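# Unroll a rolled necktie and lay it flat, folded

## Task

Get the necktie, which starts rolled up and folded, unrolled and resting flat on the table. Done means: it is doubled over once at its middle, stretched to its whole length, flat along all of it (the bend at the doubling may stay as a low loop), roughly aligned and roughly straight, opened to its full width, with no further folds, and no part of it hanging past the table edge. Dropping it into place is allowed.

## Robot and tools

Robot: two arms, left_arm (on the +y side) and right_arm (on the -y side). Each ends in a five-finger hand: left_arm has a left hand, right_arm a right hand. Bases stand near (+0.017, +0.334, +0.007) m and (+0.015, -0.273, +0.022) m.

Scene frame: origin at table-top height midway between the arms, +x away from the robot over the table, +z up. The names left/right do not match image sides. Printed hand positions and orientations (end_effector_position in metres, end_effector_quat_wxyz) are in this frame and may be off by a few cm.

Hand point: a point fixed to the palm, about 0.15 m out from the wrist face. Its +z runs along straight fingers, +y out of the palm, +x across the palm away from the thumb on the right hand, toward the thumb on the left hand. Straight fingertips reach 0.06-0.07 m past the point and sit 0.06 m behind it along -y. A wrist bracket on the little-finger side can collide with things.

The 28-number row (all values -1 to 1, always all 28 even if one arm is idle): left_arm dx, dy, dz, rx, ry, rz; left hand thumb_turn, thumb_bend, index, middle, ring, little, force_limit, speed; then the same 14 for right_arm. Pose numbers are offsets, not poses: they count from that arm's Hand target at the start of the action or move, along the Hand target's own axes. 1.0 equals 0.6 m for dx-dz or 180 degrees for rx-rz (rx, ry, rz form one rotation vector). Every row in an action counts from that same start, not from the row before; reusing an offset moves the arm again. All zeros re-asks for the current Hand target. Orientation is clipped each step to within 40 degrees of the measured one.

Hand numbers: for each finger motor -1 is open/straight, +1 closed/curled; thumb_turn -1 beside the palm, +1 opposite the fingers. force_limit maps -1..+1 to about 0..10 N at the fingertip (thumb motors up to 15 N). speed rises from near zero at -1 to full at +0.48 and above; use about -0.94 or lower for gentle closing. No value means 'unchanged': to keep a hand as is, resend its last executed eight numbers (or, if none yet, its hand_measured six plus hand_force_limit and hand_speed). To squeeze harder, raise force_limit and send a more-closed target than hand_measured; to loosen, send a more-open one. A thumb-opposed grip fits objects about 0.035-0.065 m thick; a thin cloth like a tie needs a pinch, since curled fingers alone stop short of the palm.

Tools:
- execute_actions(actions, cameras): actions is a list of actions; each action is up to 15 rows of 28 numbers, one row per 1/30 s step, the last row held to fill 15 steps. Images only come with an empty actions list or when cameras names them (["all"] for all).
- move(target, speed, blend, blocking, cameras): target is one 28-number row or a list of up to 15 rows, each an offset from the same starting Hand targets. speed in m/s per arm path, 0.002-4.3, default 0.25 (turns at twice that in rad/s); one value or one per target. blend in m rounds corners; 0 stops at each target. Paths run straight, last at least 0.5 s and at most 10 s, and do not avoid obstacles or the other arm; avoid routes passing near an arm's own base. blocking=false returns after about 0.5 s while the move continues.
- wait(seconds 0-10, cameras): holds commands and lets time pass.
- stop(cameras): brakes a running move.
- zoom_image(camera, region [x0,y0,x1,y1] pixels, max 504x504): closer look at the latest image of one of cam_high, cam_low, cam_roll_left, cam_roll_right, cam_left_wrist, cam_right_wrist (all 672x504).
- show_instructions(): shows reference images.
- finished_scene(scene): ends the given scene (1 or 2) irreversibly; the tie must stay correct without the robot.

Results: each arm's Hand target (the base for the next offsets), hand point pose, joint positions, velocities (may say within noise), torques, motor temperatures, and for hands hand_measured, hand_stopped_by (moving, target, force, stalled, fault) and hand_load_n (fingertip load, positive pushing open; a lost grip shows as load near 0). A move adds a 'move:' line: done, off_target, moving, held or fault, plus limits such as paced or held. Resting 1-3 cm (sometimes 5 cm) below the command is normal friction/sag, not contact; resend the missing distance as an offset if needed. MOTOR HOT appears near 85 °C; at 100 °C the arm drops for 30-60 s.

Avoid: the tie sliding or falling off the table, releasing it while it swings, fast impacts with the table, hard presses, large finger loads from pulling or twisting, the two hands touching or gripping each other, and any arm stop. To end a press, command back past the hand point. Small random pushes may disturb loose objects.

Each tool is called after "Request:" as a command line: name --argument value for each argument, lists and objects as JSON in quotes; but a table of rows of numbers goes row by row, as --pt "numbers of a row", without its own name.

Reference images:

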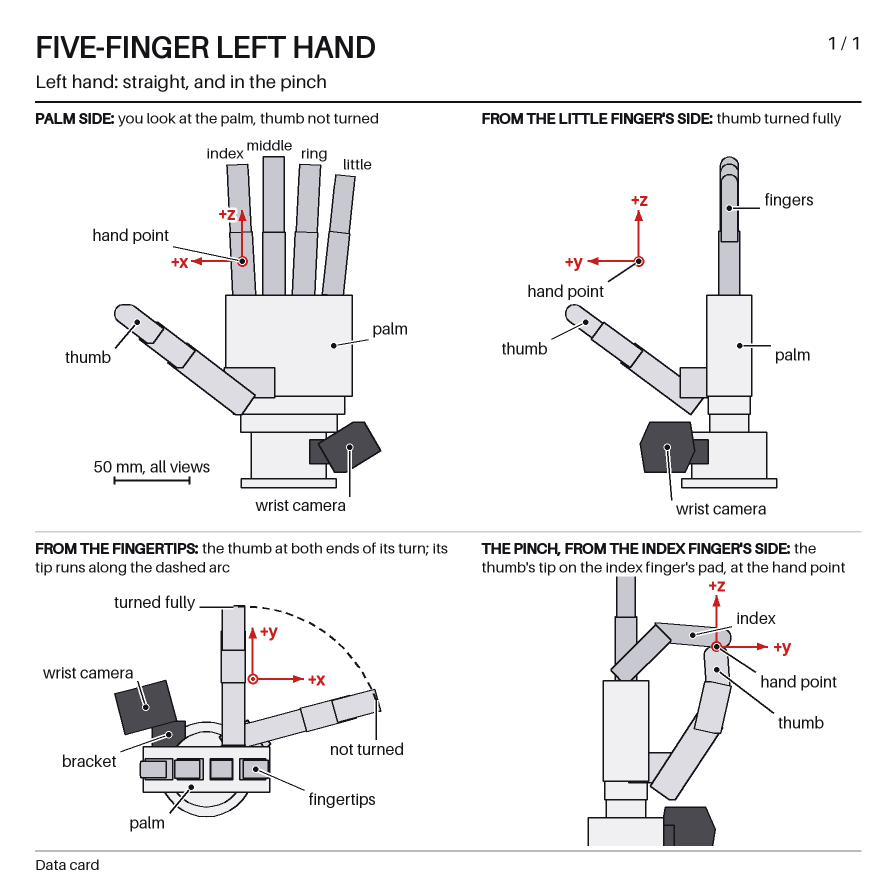

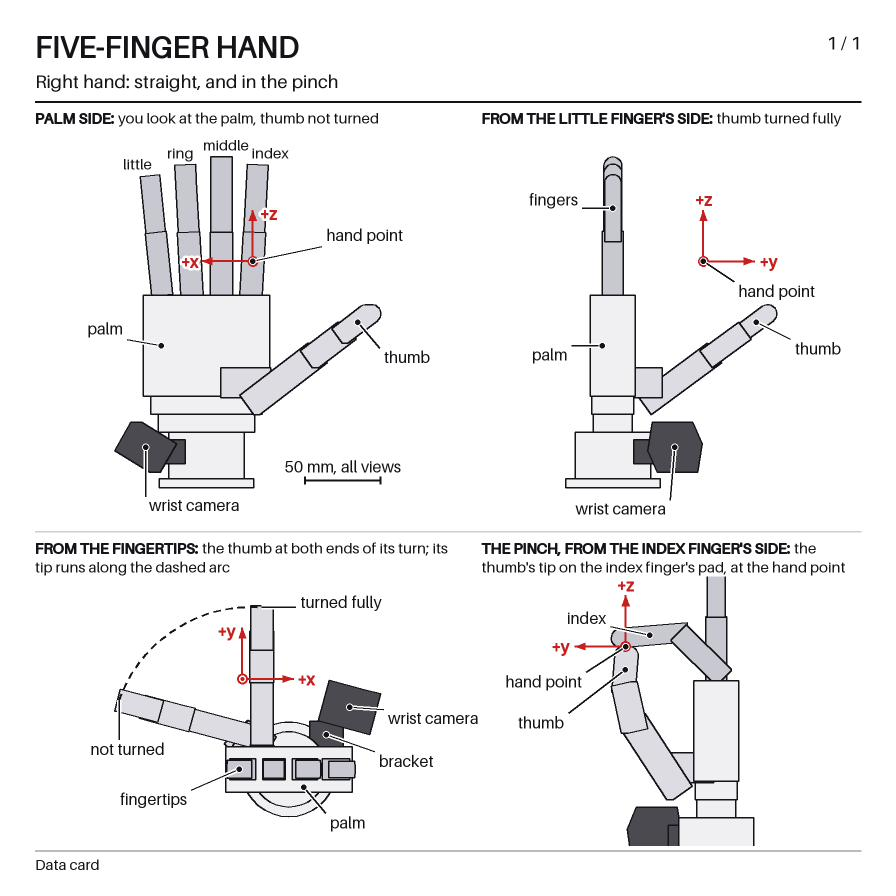

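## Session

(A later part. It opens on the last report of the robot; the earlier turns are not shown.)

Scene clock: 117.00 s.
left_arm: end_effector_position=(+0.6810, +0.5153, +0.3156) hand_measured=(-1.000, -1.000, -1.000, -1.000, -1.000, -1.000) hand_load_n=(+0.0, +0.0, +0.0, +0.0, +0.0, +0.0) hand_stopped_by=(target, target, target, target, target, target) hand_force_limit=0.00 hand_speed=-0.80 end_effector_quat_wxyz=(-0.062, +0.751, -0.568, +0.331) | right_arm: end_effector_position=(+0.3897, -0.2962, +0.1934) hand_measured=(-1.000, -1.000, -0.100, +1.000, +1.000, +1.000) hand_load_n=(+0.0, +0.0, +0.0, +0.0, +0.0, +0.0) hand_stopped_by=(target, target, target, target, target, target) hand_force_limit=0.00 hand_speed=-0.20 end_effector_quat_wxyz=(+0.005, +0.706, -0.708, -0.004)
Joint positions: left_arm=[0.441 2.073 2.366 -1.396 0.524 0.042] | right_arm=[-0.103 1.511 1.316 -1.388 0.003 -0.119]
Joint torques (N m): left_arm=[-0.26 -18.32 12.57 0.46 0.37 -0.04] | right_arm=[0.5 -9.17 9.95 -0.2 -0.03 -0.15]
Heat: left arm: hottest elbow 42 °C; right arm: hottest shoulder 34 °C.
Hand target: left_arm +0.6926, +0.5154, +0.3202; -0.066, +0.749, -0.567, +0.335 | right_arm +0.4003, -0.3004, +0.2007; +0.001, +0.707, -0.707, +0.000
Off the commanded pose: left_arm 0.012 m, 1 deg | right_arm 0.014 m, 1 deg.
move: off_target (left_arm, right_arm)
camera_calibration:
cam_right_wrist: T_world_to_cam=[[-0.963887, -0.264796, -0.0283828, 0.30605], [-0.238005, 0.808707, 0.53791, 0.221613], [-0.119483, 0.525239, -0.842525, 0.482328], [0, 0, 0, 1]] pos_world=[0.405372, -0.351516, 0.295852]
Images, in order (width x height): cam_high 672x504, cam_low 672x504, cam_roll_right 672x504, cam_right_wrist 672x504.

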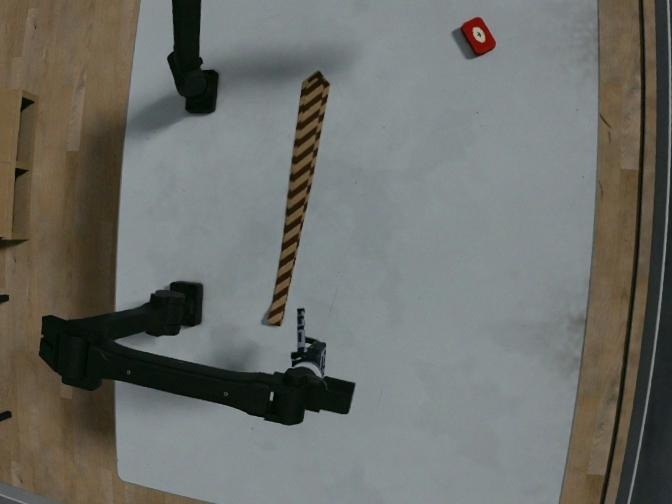

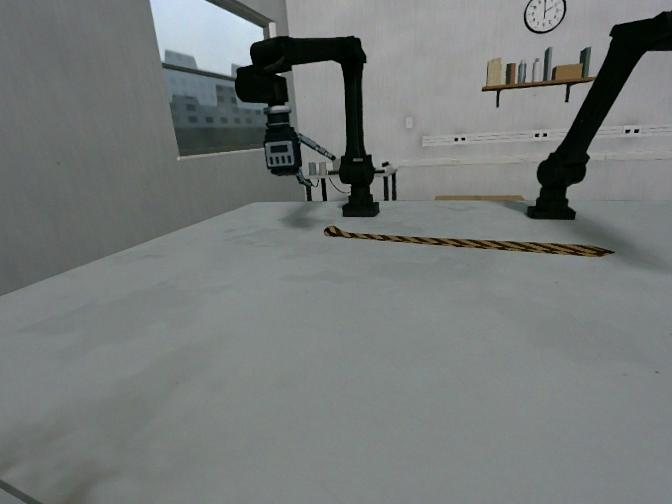

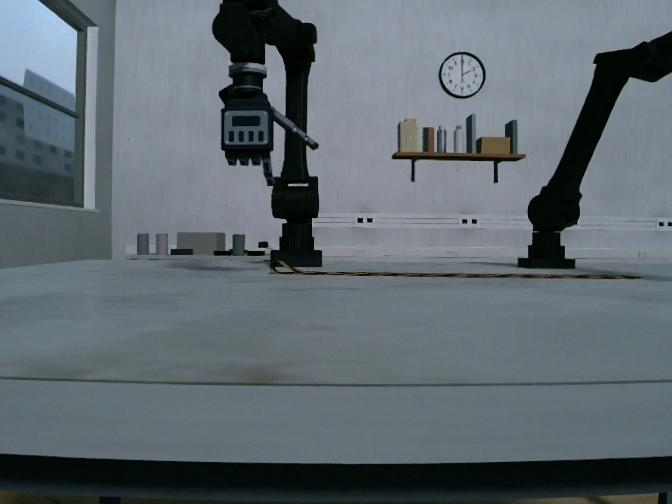

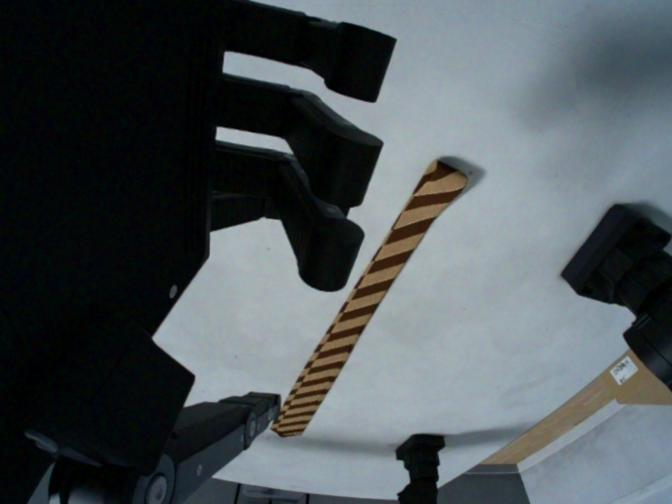

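Request:
move --target '[0,0,0,0,0,0,-1,-1,-1,-1,-1,-1,0,-0.8,0,0,0.25,0,0,0,-1,-1,-0.1,1,1,1,0,-0.2]' --speed 0.15 --cameras '["cam_high","cam_low","cam_roll_right","cam_right_wrist"]'

Request:
zoom_image --camera "cam_roll_right" --region '[230, 190, 350, 290]'

Request:
zoom_image --camera "cam_low" --region '[260, 170, 400, 270]'

Scene clock: 127.60 s.
left_arm: end_effector_position=(+0.6810, +0.5153, +0.3156) hand_measured=(-1.000, -1.000, -1.000, -1.000, -1.000, -1.000) hand_load_n=(+0.0, +0.0, +0.0, +0.0, +0.0, +0.0) hand_stopped_by=(target, target, target, target, target, target) hand_force_limit=0.00 hand_speed=-0.80 end_effector_quat_wxyz=(-0.062, +0.751, -0.568, +0.331) | right_arm: end_effector_position=(+0.3975, -0.2974, +0.0528) hand_measured=(-1.000, -1.000, -0.100, +1.000, +1.000, +1.000) hand_load_n=(+0.0, +0.0, +0.0, +0.5, +0.5, +0.0) hand_stopped_by=(target, target, target, target, target, target) hand_force_limit=0.00 hand_speed=-0.20 end_effector_quat_wxyz=(+0.004, +0.706, -0.708, -0.002)
Joint positions: left_arm=[0.441 2.073 2.366 -1.396 0.524 0.042] | right_arm=[-0.103 1.664 1.104 -1.018 0.003 -0.12]
Joint torques (N m): left_arm=[-0.21 -18.26 12.57 0.49 0.37 -0.04] | right_arm=[0.5 -10.64 5.96 0.79 -0.03 -0.16]
Motor temperatures (°C): left_arm=[27 40 43 23 26 25] | right_arm=[24 34 27 24 23 23]
Heat: left arm: hottest elbow 43 °C; right arm: hottest shoulder 34 °C.
Hand target: left_arm +0.6926, +0.5154, +0.3202; -0.066, +0.749, -0.567, +0.335 | right_arm +0.4002, -0.3005, +0.0506; +0.001, +0.707, -0.707, +0.000
Off the commanded pose: left_arm 0.012 m, 1 deg | right_arm 0.005 m, 0 deg.
move: off_target (left_arm)
camera_calibration:
cam_right_wrist: T_world_to_cam=[[-0.963536, -0.265531, -0.0330402, 0.309116], [-0.241289, 0.808845, 0.536237, 0.301474], [-0.115663, 0.524656, -0.843421, 0.36376], [0, 0, 0, 1]] pos_world=[0.412661, -0.352615, 0.155354]
Images, in order (width x height): cam_high 672x504, cam_low 672x504, cam_roll_right 672x504, cam_right_wrist 672x504.

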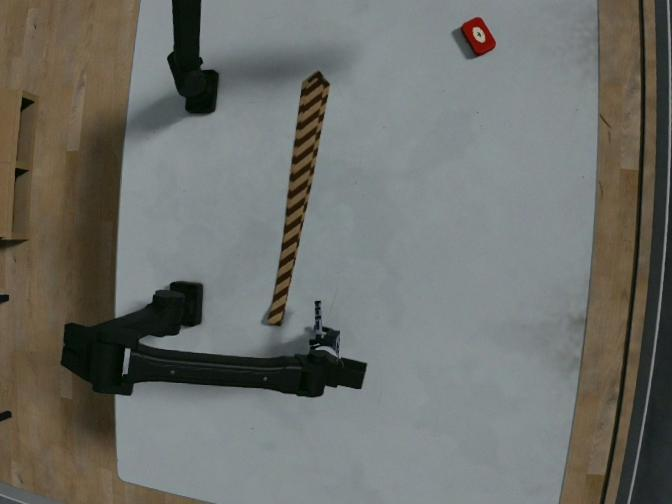

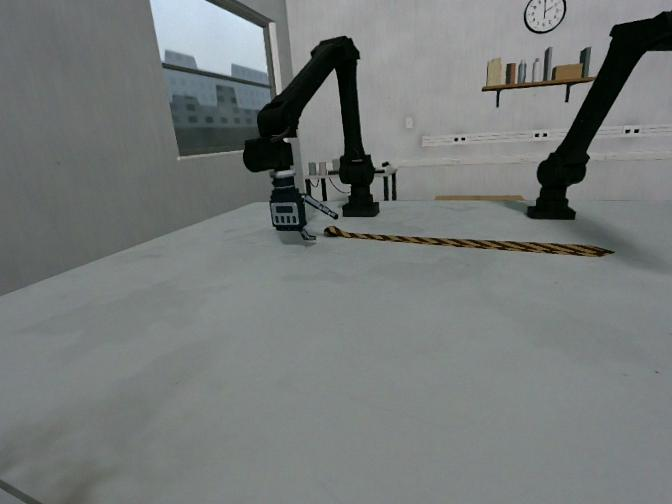

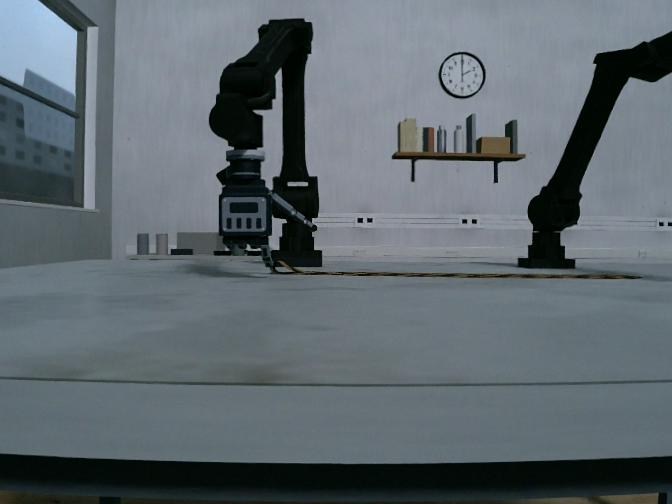

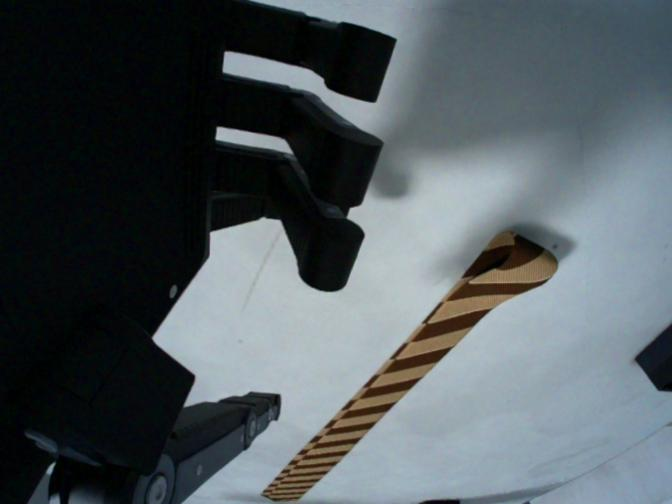

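Scaled by 4.200 from the camera's 672x504 image, which has a finer 960x720 frame.

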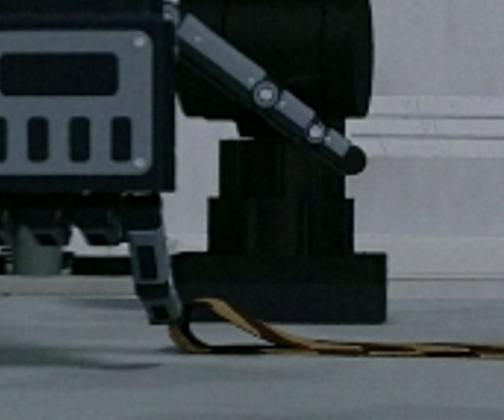

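Scaled by 3.600 from the camera's 672x504 image, which has a finer 960x720 frame.

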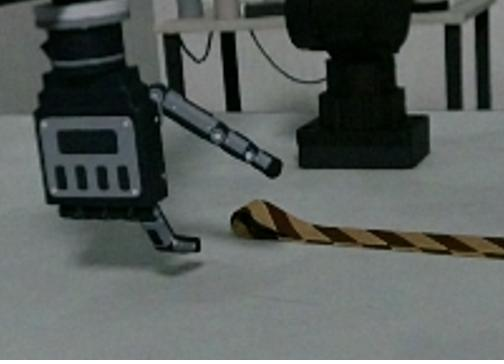

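Request:
move --pt "0 0 0 0 0 0 -1 -1 -1 -1 -1 -1 0 -0.8 -0.01 0 0.022 0 0 0 -1 -1 -0.1 1 1 1 0 -0.2" --pt "0 0 0 0 0 0 -1 -1 -1 -1 -1 -1 0 -0.8 -0.01 0.21 0.022 0 0 0 -1 -1 -0.1 1 1 1 0 -0.2" --speed 0.12 --cameras '["cam_high","cam_low","cam_roll_right","cam_right_wrist"]'

Request:
zoom_image --camera "cam_roll_right" --region '[230, 190, 350, 290]'

Request:
zoom_image --camera "cam_low" --region '[260, 170, 400, 270]'

Scene clock: 136.50 s.
left_arm: end_effector_position=(+0.6810, +0.5153, +0.3156) hand_measured=(-1.000, -1.000, -1.000, -1.000, -1.000, -1.000) hand_load_n=(+0.0, -0.5, +0.0, +0.0, +0.0, +0.0) hand_stopped_by=(target, target, target, target, target, target) hand_force_limit=0.00 hand_speed=-0.80 end_effector_quat_wxyz=(-0.062, +0.751, -0.568, +0.331) | right_arm: end_effector_position=(+0.2717, -0.2924, +0.0380) hand_measured=(-1.000, -1.000, -0.100, +1.000, +1.000, +1.000) hand_load_n=(+0.0, +0.0, +0.0, +0.0, +0.0, +0.0) hand_stopped_by=(target, target, target, target, target, target) hand_force_limit=0.00 hand_speed=-0.20 end_effector_quat_wxyz=(+0.005, +0.706, -0.708, -0.004)
Joint positions: left_arm=[0.441 2.073 2.366 -1.396 0.524 0.042] | right_arm=[-0.136 1.39 0.738 -0.929 0.003 -0.151]
Joint torques (N m): left_arm=[-0.26 -18.2 12.57 0.46 0.37 -0.04] | right_arm=[0.5 -6.65 5.5 0.76 -0.03 -0.18]
Heat: left arm: hottest elbow 43 °C; right arm: hottest shoulder 34 °C.
Hand target: left_arm +0.6926, +0.5154, +0.3202; -0.066, +0.749, -0.567, +0.335 | right_arm +0.2742, -0.2947, +0.0374; +0.001, +0.708, -0.707, +0.000
Off the commanded pose: left_arm 0.012 m, 1 deg | right_arm 0.003 m, 1 deg.
move: off_target (left_arm)
camera_calibration:
cam_right_wrist: T_world_to_cam=[[-0.963945, -0.264461, -0.0294895, 0.189003], [-0.238316, 0.808677, 0.537817, 0.274036], [-0.118384, 0.525454, -0.842545, 0.335127], [0, 0, 0, 1]] pos_world=[0.287169, -0.347717, 0.140552]
Images, in order (width x height): cam_high 672x504, cam_low 672x504, cam_roll_right 672x504, cam_right_wrist 672x504.

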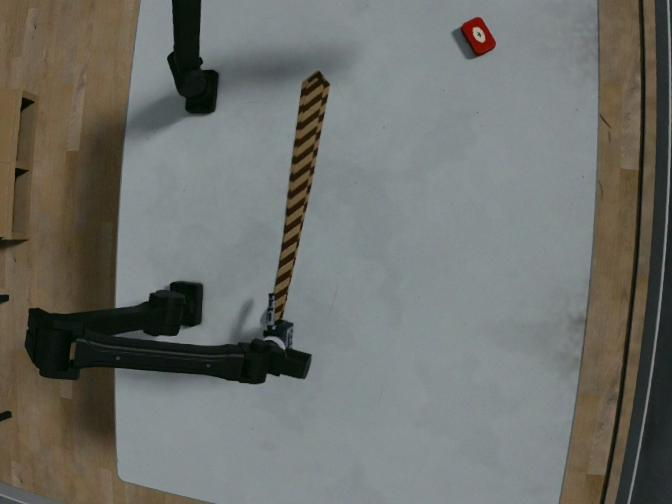

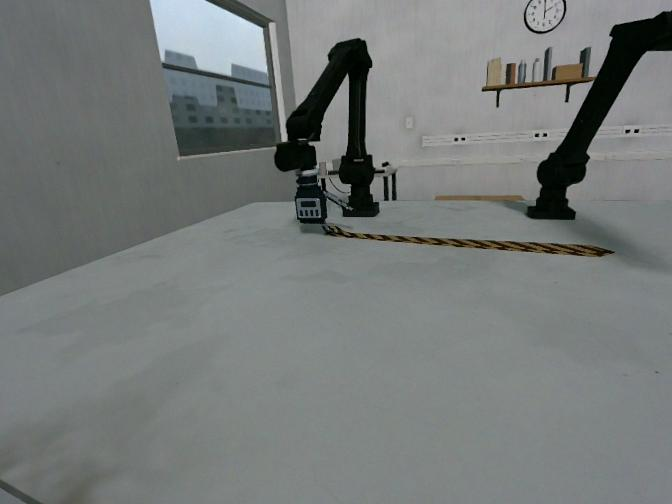

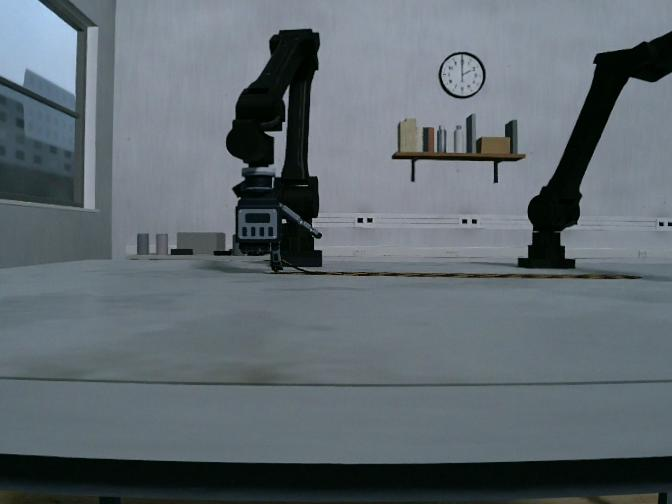

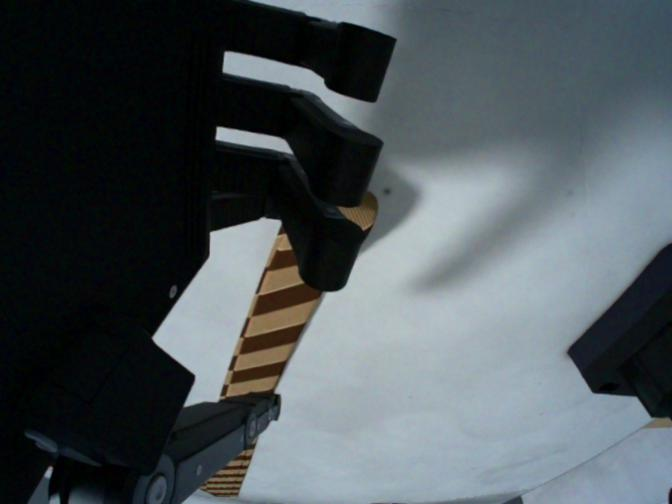

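Scaled by 4.200 from the camera's 672x504 image, which has a finer 960x720 frame.

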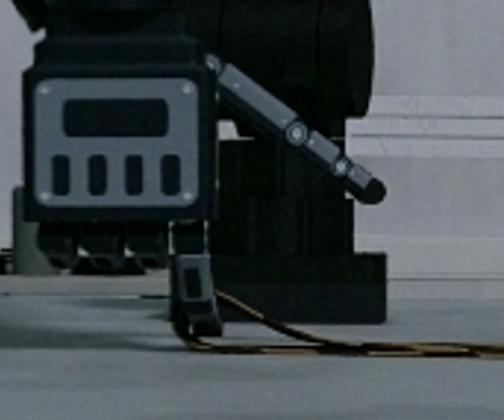

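Scaled by 3.600 from the camera's 672x504 image, which has a finer 960x720 frame.

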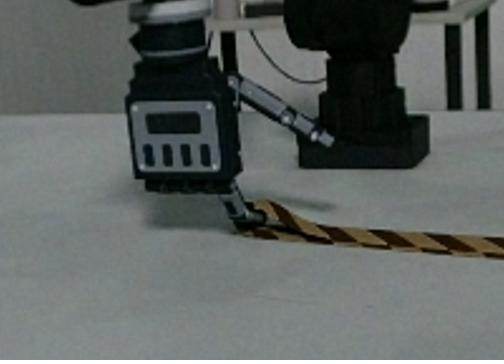

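Request:
move --pt "0 0 0 0 0 0 -1 -1 -1 -1 -1 -1 0 -0.8 0 0 -0.07 0 0 0 -1 -1 -0.1 1 1 1 0 -0.2" --pt "0 0 0 0 0 0 -1 -1 -1 -1 -1 -1 0 -0.8 0.08 0 -0.15 0 0 0 -1 -1 -0.1 1 1 1 0 -0.2" --speed 0.15 --blend '[0.02,0]' --cameras '["cam_high","cam_low","cam_roll_right"]'

Request:
zoom_image --camera "cam_roll_right" --region '[210, 170, 350, 290]'

Request:
zoom_image --camera "cam_low" --region '[260, 170, 400, 270]'

Scene clock: 147.80 s.
left_arm: end_effector_position=(+0.6810, +0.5153, +0.3156) hand_measured=(-1.000, -1.000, -1.000, -1.000, -1.000, -1.000) hand_load_n=(+0.0, +0.0, +0.0, +0.0, +0.0, +0.0) hand_stopped_by=(target, target, target, target, target, target) hand_force_limit=0.00 hand_speed=-0.80 end_effector_quat_wxyz=(-0.062, +0.751, -0.568, +0.331) | right_arm: end_effector_position=(+0.2641, -0.3386, +0.1166) hand_measured=(-1.000, -1.000, -0.100, +1.000, +1.000, +1.000) hand_load_n=(+0.0, -0.5, +0.5, +0.0, +0.0, +0.0) hand_stopped_by=(target, target, target, target, target, target) hand_force_limit=0.00 hand_speed=-0.20 end_effector_quat_wxyz=(+0.008, +0.704, -0.710, -0.010)
Joint positions: left_arm=[0.441 2.073 2.366 -1.396 0.524 0.042] | right_arm=[-0.282 1.286 0.876 -1.186 0.003 -0.292]
Joint torques (N m): left_arm=[-0.32 -18.26 12.59 0.46 0.37 -0.04] | right_arm=[0.97 -6.71 9.11 -0.21 -0.02 -0.18]
Heat: left arm: hottest elbow 44 °C; right arm: hottest shoulder 34 °C.
Hand target: left_arm +0.6926, +0.5154, +0.3202; -0.066, +0.749, -0.567, +0.335 | right_arm +0.2743, -0.3427, +0.1275; +0.001, +0.707, -0.707, +0.000
Off the commanded pose: left_arm 0.012 m, 1 deg | right_arm 0.015 m, 2 deg.
move: off_target (left_arm, right_arm)
Images, in order (width x height): cam_high 672x504, cam_low 672x504, cam_roll_right 672x504.

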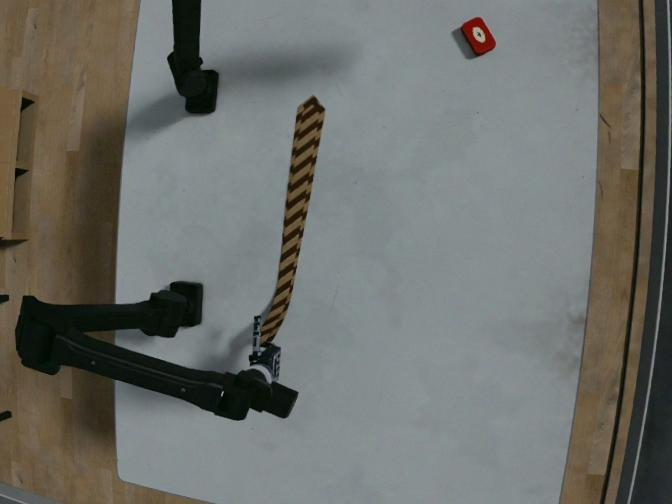

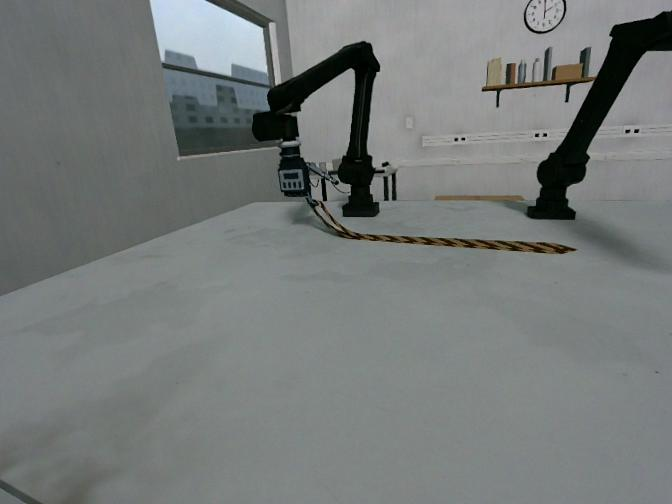

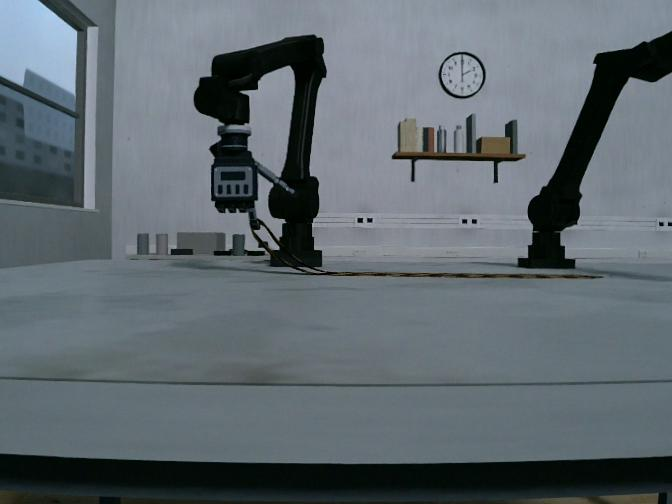

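Scaled by 3.600 from the camera's 672x504 image, which has a finer 960x720 frame.

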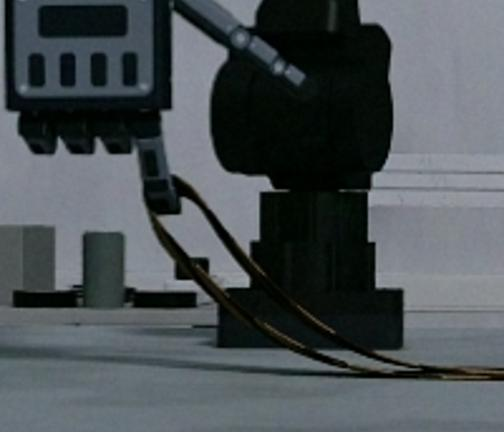

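Scaled by 3.600 from the camera's 672x504 image, which has a finer 960x720 frame.

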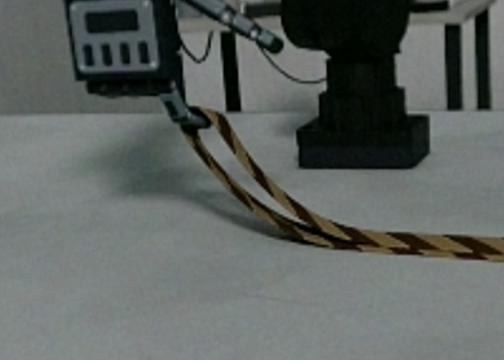

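Request:
move --pt "0 0 0 0 0 0 -1 -1 -1 -1 -1 -1 0 -0.8 0.08 0 0.144 0 0 0 -1 -1 -0.1 1 1 1 0 -0.2" --pt "0 0 0 0 0 0 -1 -1 -1 -1 -1 -1 0 -0.8 0.058 0 0.144 0 0 0 -1 -1 -0.1 1 1 1 0 -0.2" --speed 0.15 --cameras '["cam_high","cam_low","cam_roll_right"]'

Request:
zoom_image --camera "cam_roll_right" --region '[190, 190, 310, 290]'

Request:
zoom_image --camera "cam_low" --region '[240, 170, 380, 270]'

Scene clock: 156.37 s.
left_arm: end_effector_position=(+0.6810, +0.5153, +0.3156) hand_measured=(-1.000, -1.000, -1.000, -1.000, -1.000, -1.000) hand_load_n=(-0.5, +0.0, +0.0, +0.0, +0.0, +0.0) hand_stopped_by=(target, target, target, target, target, target) hand_force_limit=0.00 hand_speed=-0.80 end_effector_quat_wxyz=(-0.062, +0.751, -0.568, +0.331) | right_arm: end_effector_position=(+0.2710, -0.3779, +0.0405) hand_measured=(-1.000, -1.000, -0.100, +1.000, +1.000, +1.000) hand_load_n=(+0.0, +0.0, +0.0, +0.0, +0.0, +0.0) hand_stopped_by=(target, target, target, target, target, target) hand_force_limit=0.00 hand_speed=-0.20 end_effector_quat_wxyz=(+0.004, +0.710, -0.704, -0.007)
Joint positions: left_arm=[0.441 2.073 2.366 -1.396 0.524 0.042] | right_arm=[-0.383 1.449 0.805 -0.943 0.002 -0.409]
Joint torques (N m): left_arm=[-0.26 -18.26 12.59 0.46 0.37 -0.04] | right_arm=[1.32 -8.18 5.45 0.73 0.01 0.01]
Heat: left arm: hottest elbow 44 °C; right arm: hottest shoulder 33 °C.
Hand target: left_arm +0.6926, +0.5154, +0.3202; -0.066, +0.749, -0.567, +0.335 | right_arm +0.2743, -0.3776, +0.0412; +0.001, +0.707, -0.707, +0.000
Off the commanded pose: left_arm 0.012 m, 1 deg | right_arm 0.003 m, 1 deg.
move: off_target (left_arm)
Images, in order (width x height): cam_high 672x504, cam_low 672x504, cam_roll_right 672x504.

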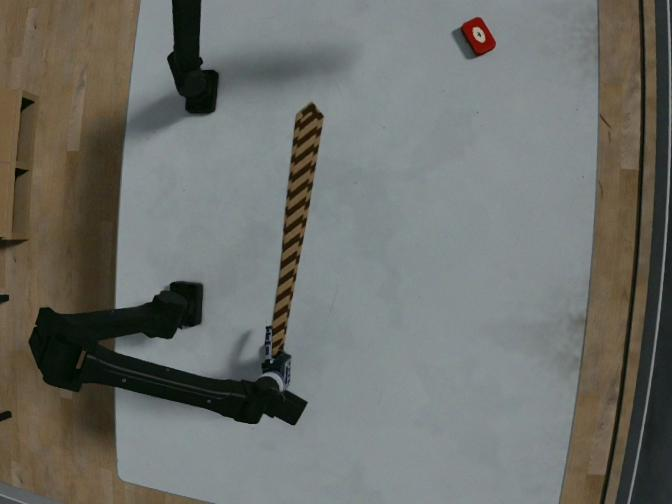

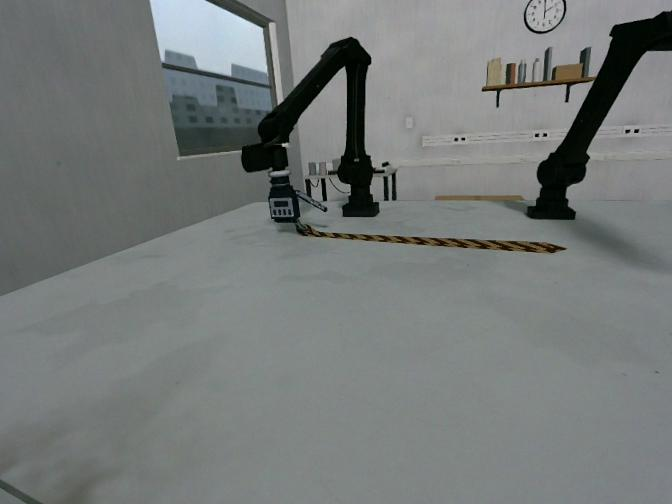

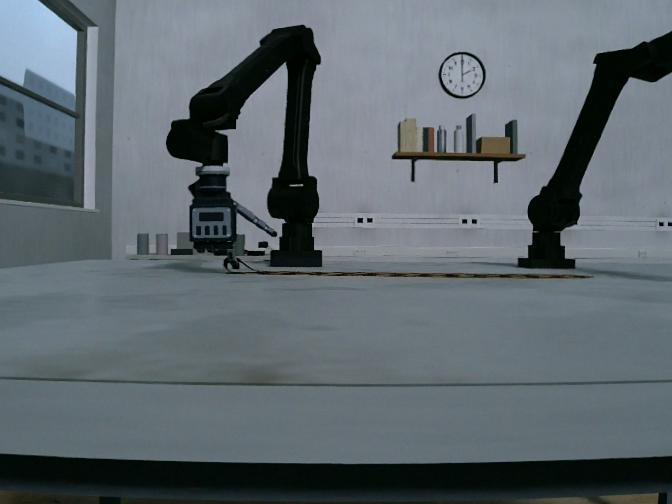

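Scaled by 4.200 from the camera's 672x504 image, which has a finer 960x720 frame.

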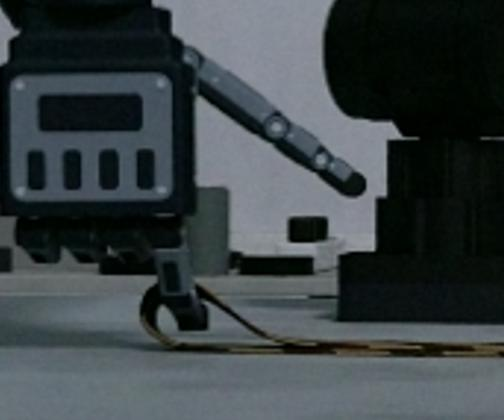

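Scaled by 3.600 from the camera's 672x504 image, which has a finer 960x720 frame.

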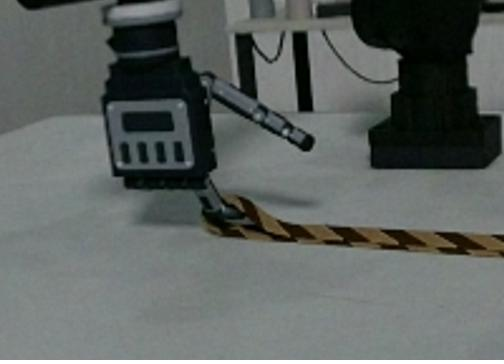

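Request:
move --pt "0 0 0 0 0 0 -1 -1 -1 -1 -1 -1 0 -0.8 0 -0.22 0 0 0 0 -1 -1 -0.1 1 1 1 0 -0.2" --pt "0 0 0 0 0 0 -1 -1 -1 -1 -1 -1 0 -0.8 0 -0.3 -0.2 0 0 0 -1 -1 -0.1 1 1 1 0 -0.2" --speed 0.15 --cameras '["cam_high","cam_low","cam_roll_right"]'

Request:
zoom_image --camera "cam_roll_right" --region '[190, 190, 310, 290]'

Request:
zoom_image --camera "cam_high" --region '[200, 90, 400, 370]'

Request:
zoom_image --camera "cam_low" --region '[260, 190, 580, 290]'

Scene clock: 163.33 s.
left_arm: end_effector_position=(+0.6810, +0.5153, +0.3156) hand_measured=(-1.000, -1.000, -1.000, -1.000, -1.000, -1.000) hand_load_n=(+0.0, +0.0, +0.0, +0.0, +0.0, +0.0) hand_stopped_by=(target, target, target, target, target, target) hand_force_limit=0.00 hand_speed=-0.80 end_effector_quat_wxyz=(-0.062, +0.751, -0.568, +0.331) | right_arm: end_effector_position=(+0.4455, -0.3786, +0.1540) hand_measured=(-1.000, -1.000, -0.100, +1.000, +1.000, +1.000) hand_load_n=(+0.0, +0.0, +0.5, +0.0, +0.0, +0.0) hand_stopped_by=(target, target, target, target, target, target) hand_force_limit=0.00 hand_speed=-0.20 end_effector_quat_wxyz=(+0.004, +0.709, -0.705, -0.005)
Joint positions: left_arm=[0.441 2.073 2.366 -1.396 0.524 0.042] | right_arm=[-0.25 1.715 1.46 -1.329 0.002 -0.273]
Joint torques (N m): left_arm=[-0.26 -18.26 12.59 0.49 0.37 -0.04] | right_arm=[1.73 -12.51 9.11 -0.17 0 0.03]
Heat: left arm: hottest elbow 44 °C; right arm: hottest shoulder 33 °C.
Hand target: left_arm +0.6926, +0.5154, +0.3202; -0.066, +0.749, -0.567, +0.335 | right_arm +0.4544, -0.3771, +0.1611; +0.001, +0.707, -0.707, +0.000
Off the commanded pose: left_arm 0.012 m, 1 deg | right_arm 0.011 m, 1 deg.
move: off_target (left_arm, right_arm)
Images, in order (width x height): cam_high 672x504, cam_low 672x504, cam_roll_right 672x504.

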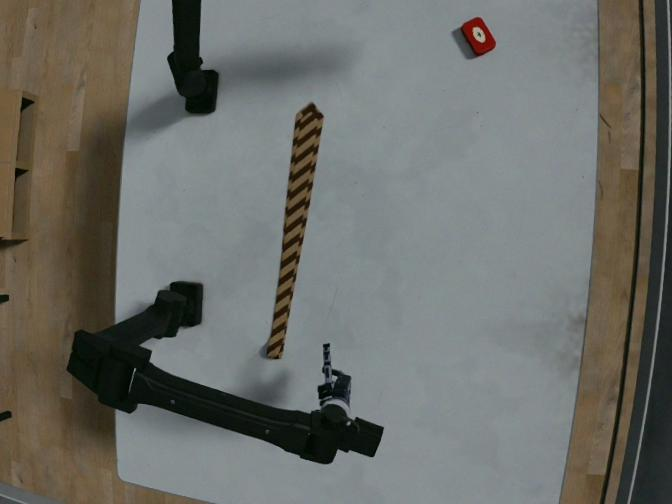

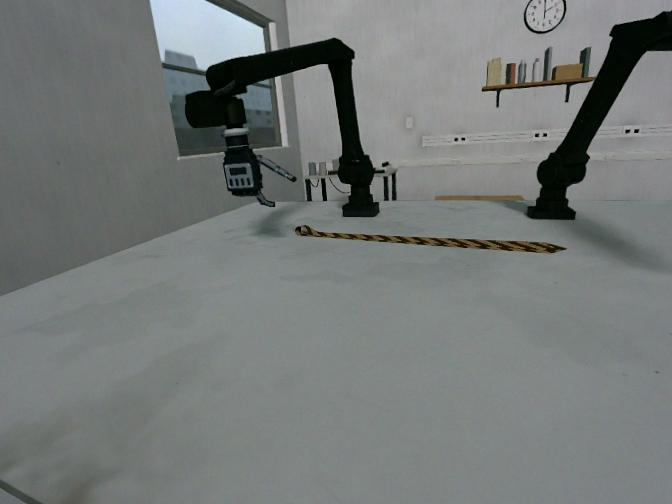

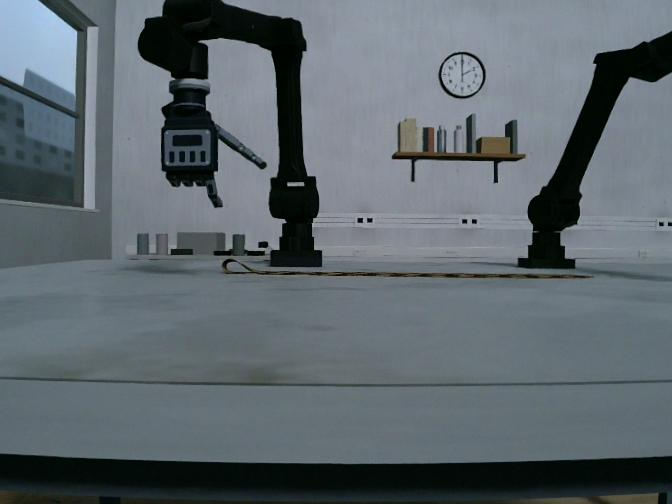

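Scaled by 4.200 from the camera's 672x504 image, which has a finer 960x720 frame.

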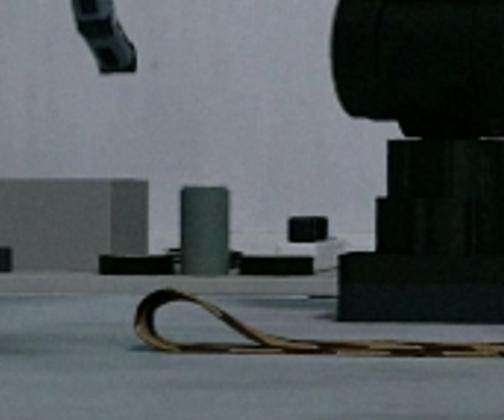

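Scaled by 1.800 from the camera's 672x504 image, which has a finer 960x720 frame.

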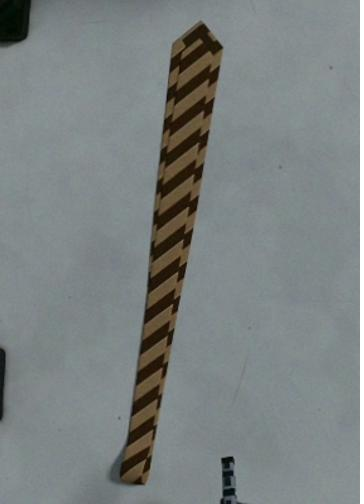

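Scaled by 1.575 from the camera's 672x504 image, which has a finer 960x720 frame.

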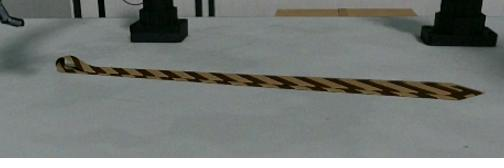

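Request:
move --pt "0 0 0 0 0 0 -1 -1 -1 -1 -1 -1 0 -0.8 -0.033 0.294 0.052 0 0 0 -1 -1 0 0 0 0 0 -0.2" --pt "0 0 0 0 0 0 -1 -1 -1 -1 -1 -1 0 -0.8 -0.033 0.294 0.198 0 0 0 -1 -1 0 0 0 0 0 -0.2" --pt "0 0 0 0 0 0 -1 -1 -1 -1 -1 -1 0 -0.8 -0.033 0.294 0.052 0 0 0 -1 -1 0 0 0 0 0 -0.2" --pt "0 0 0 0 0 0 -1 -1 -1 -1 -1 -1 0 -0.8 0 0 0 0 0 0 -1 -1 0 0 0 0 0 -0.2" --speed '[0.3,0.1,0.2,0.3]' --cameras '["cam_high","cam_low","cam_roll_right"]'

Request:
zoom_image --camera "cam_roll_right" --region '[190, 190, 310, 290]'

Request:
zoom_image --camera "cam_high" --region '[200, 90, 400, 370]'

Scene clock: 176.20 s.
left_arm: end_effector_position=(+0.6810, +0.5153, +0.3156) hand_measured=(-1.000, -1.000, -1.000, -1.000, -1.000, -1.000) hand_load_n=(+0.0, +0.0, +0.0, +0.0, +0.0, +0.0) hand_stopped_by=(target, target, target, target, target, target) hand_force_limit=0.00 hand_speed=-0.80 end_effector_quat_wxyz=(-0.062, +0.751, -0.568, +0.331) | right_arm: end_effector_position=(+0.4450, -0.3770, +0.1541) hand_measured=(-1.000, -1.000, +0.000, +0.000, +0.000, +0.000) hand_load_n=(+0.0, +0.0, +0.0, +0.0, +0.0, +0.0) hand_stopped_by=(target, target, target, target, target, target) hand_force_limit=0.00 hand_speed=-0.20 end_effector_quat_wxyz=(+0.004, +0.710, -0.704, -0.005)
Joint positions: left_arm=[0.441 2.073 2.366 -1.396 0.524 0.042] | right_arm=[-0.247 1.713 1.457 -1.328 0.002 -0.274]
Joint torques (N m): left_arm=[-0.21 -18.2 12.6 0.47 0.37 -0.04] | right_arm=[1.38 -12.51 9.33 -0.23 0.01 0.01]
Heat: left arm: hottest elbow 45 °C; right arm: hottest shoulder 34 °C.
Hand target: left_arm +0.6926, +0.5154, +0.3202; -0.066, +0.749, -0.567, +0.335 | right_arm +0.4543, -0.3771, +0.1612; +0.001, +0.707, -0.707, +0.000
Off the commanded pose: left_arm 0.012 m, 1 deg | right_arm 0.012 m, 1 deg.
move: off_target (left_arm, right_arm)
Images, in order (width x height): cam_high 672x504, cam_low 672x504, cam_roll_right 672x504.

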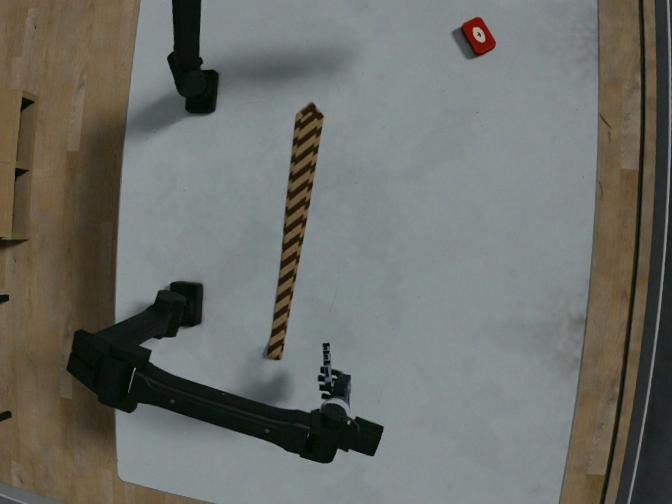

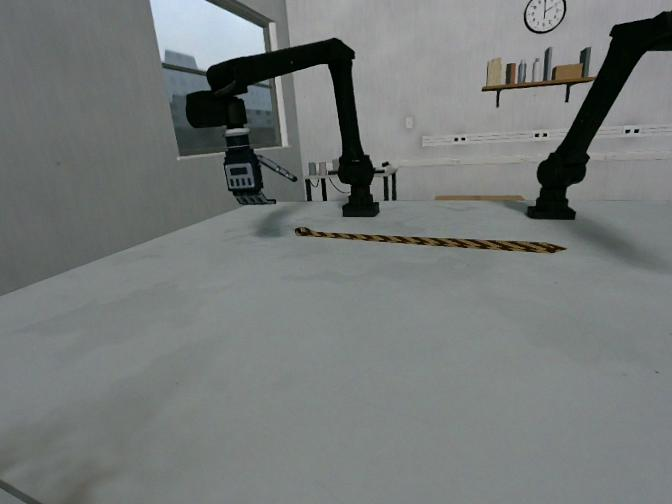

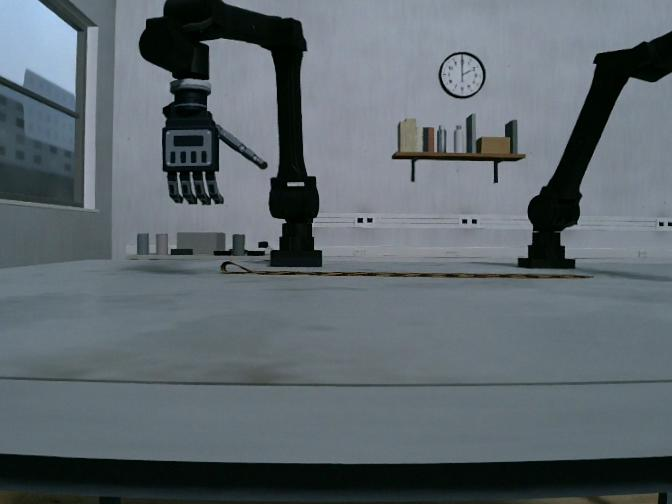

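Scaled by 4.200 from the camera's 672x504 image, which has a finer 960x720 frame.

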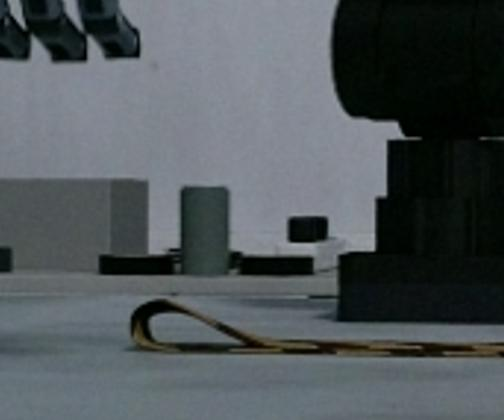

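Scaled by 1.800 from the camera's 672x504 image, which has a finer 960x720 frame.

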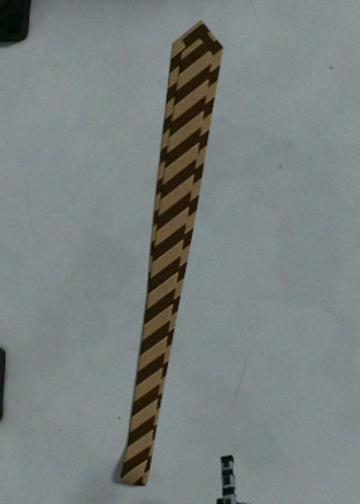

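Lower loop now (~2 cm). Done.

Request:
finished_scene --scene 1

The scene is finished: the task was done.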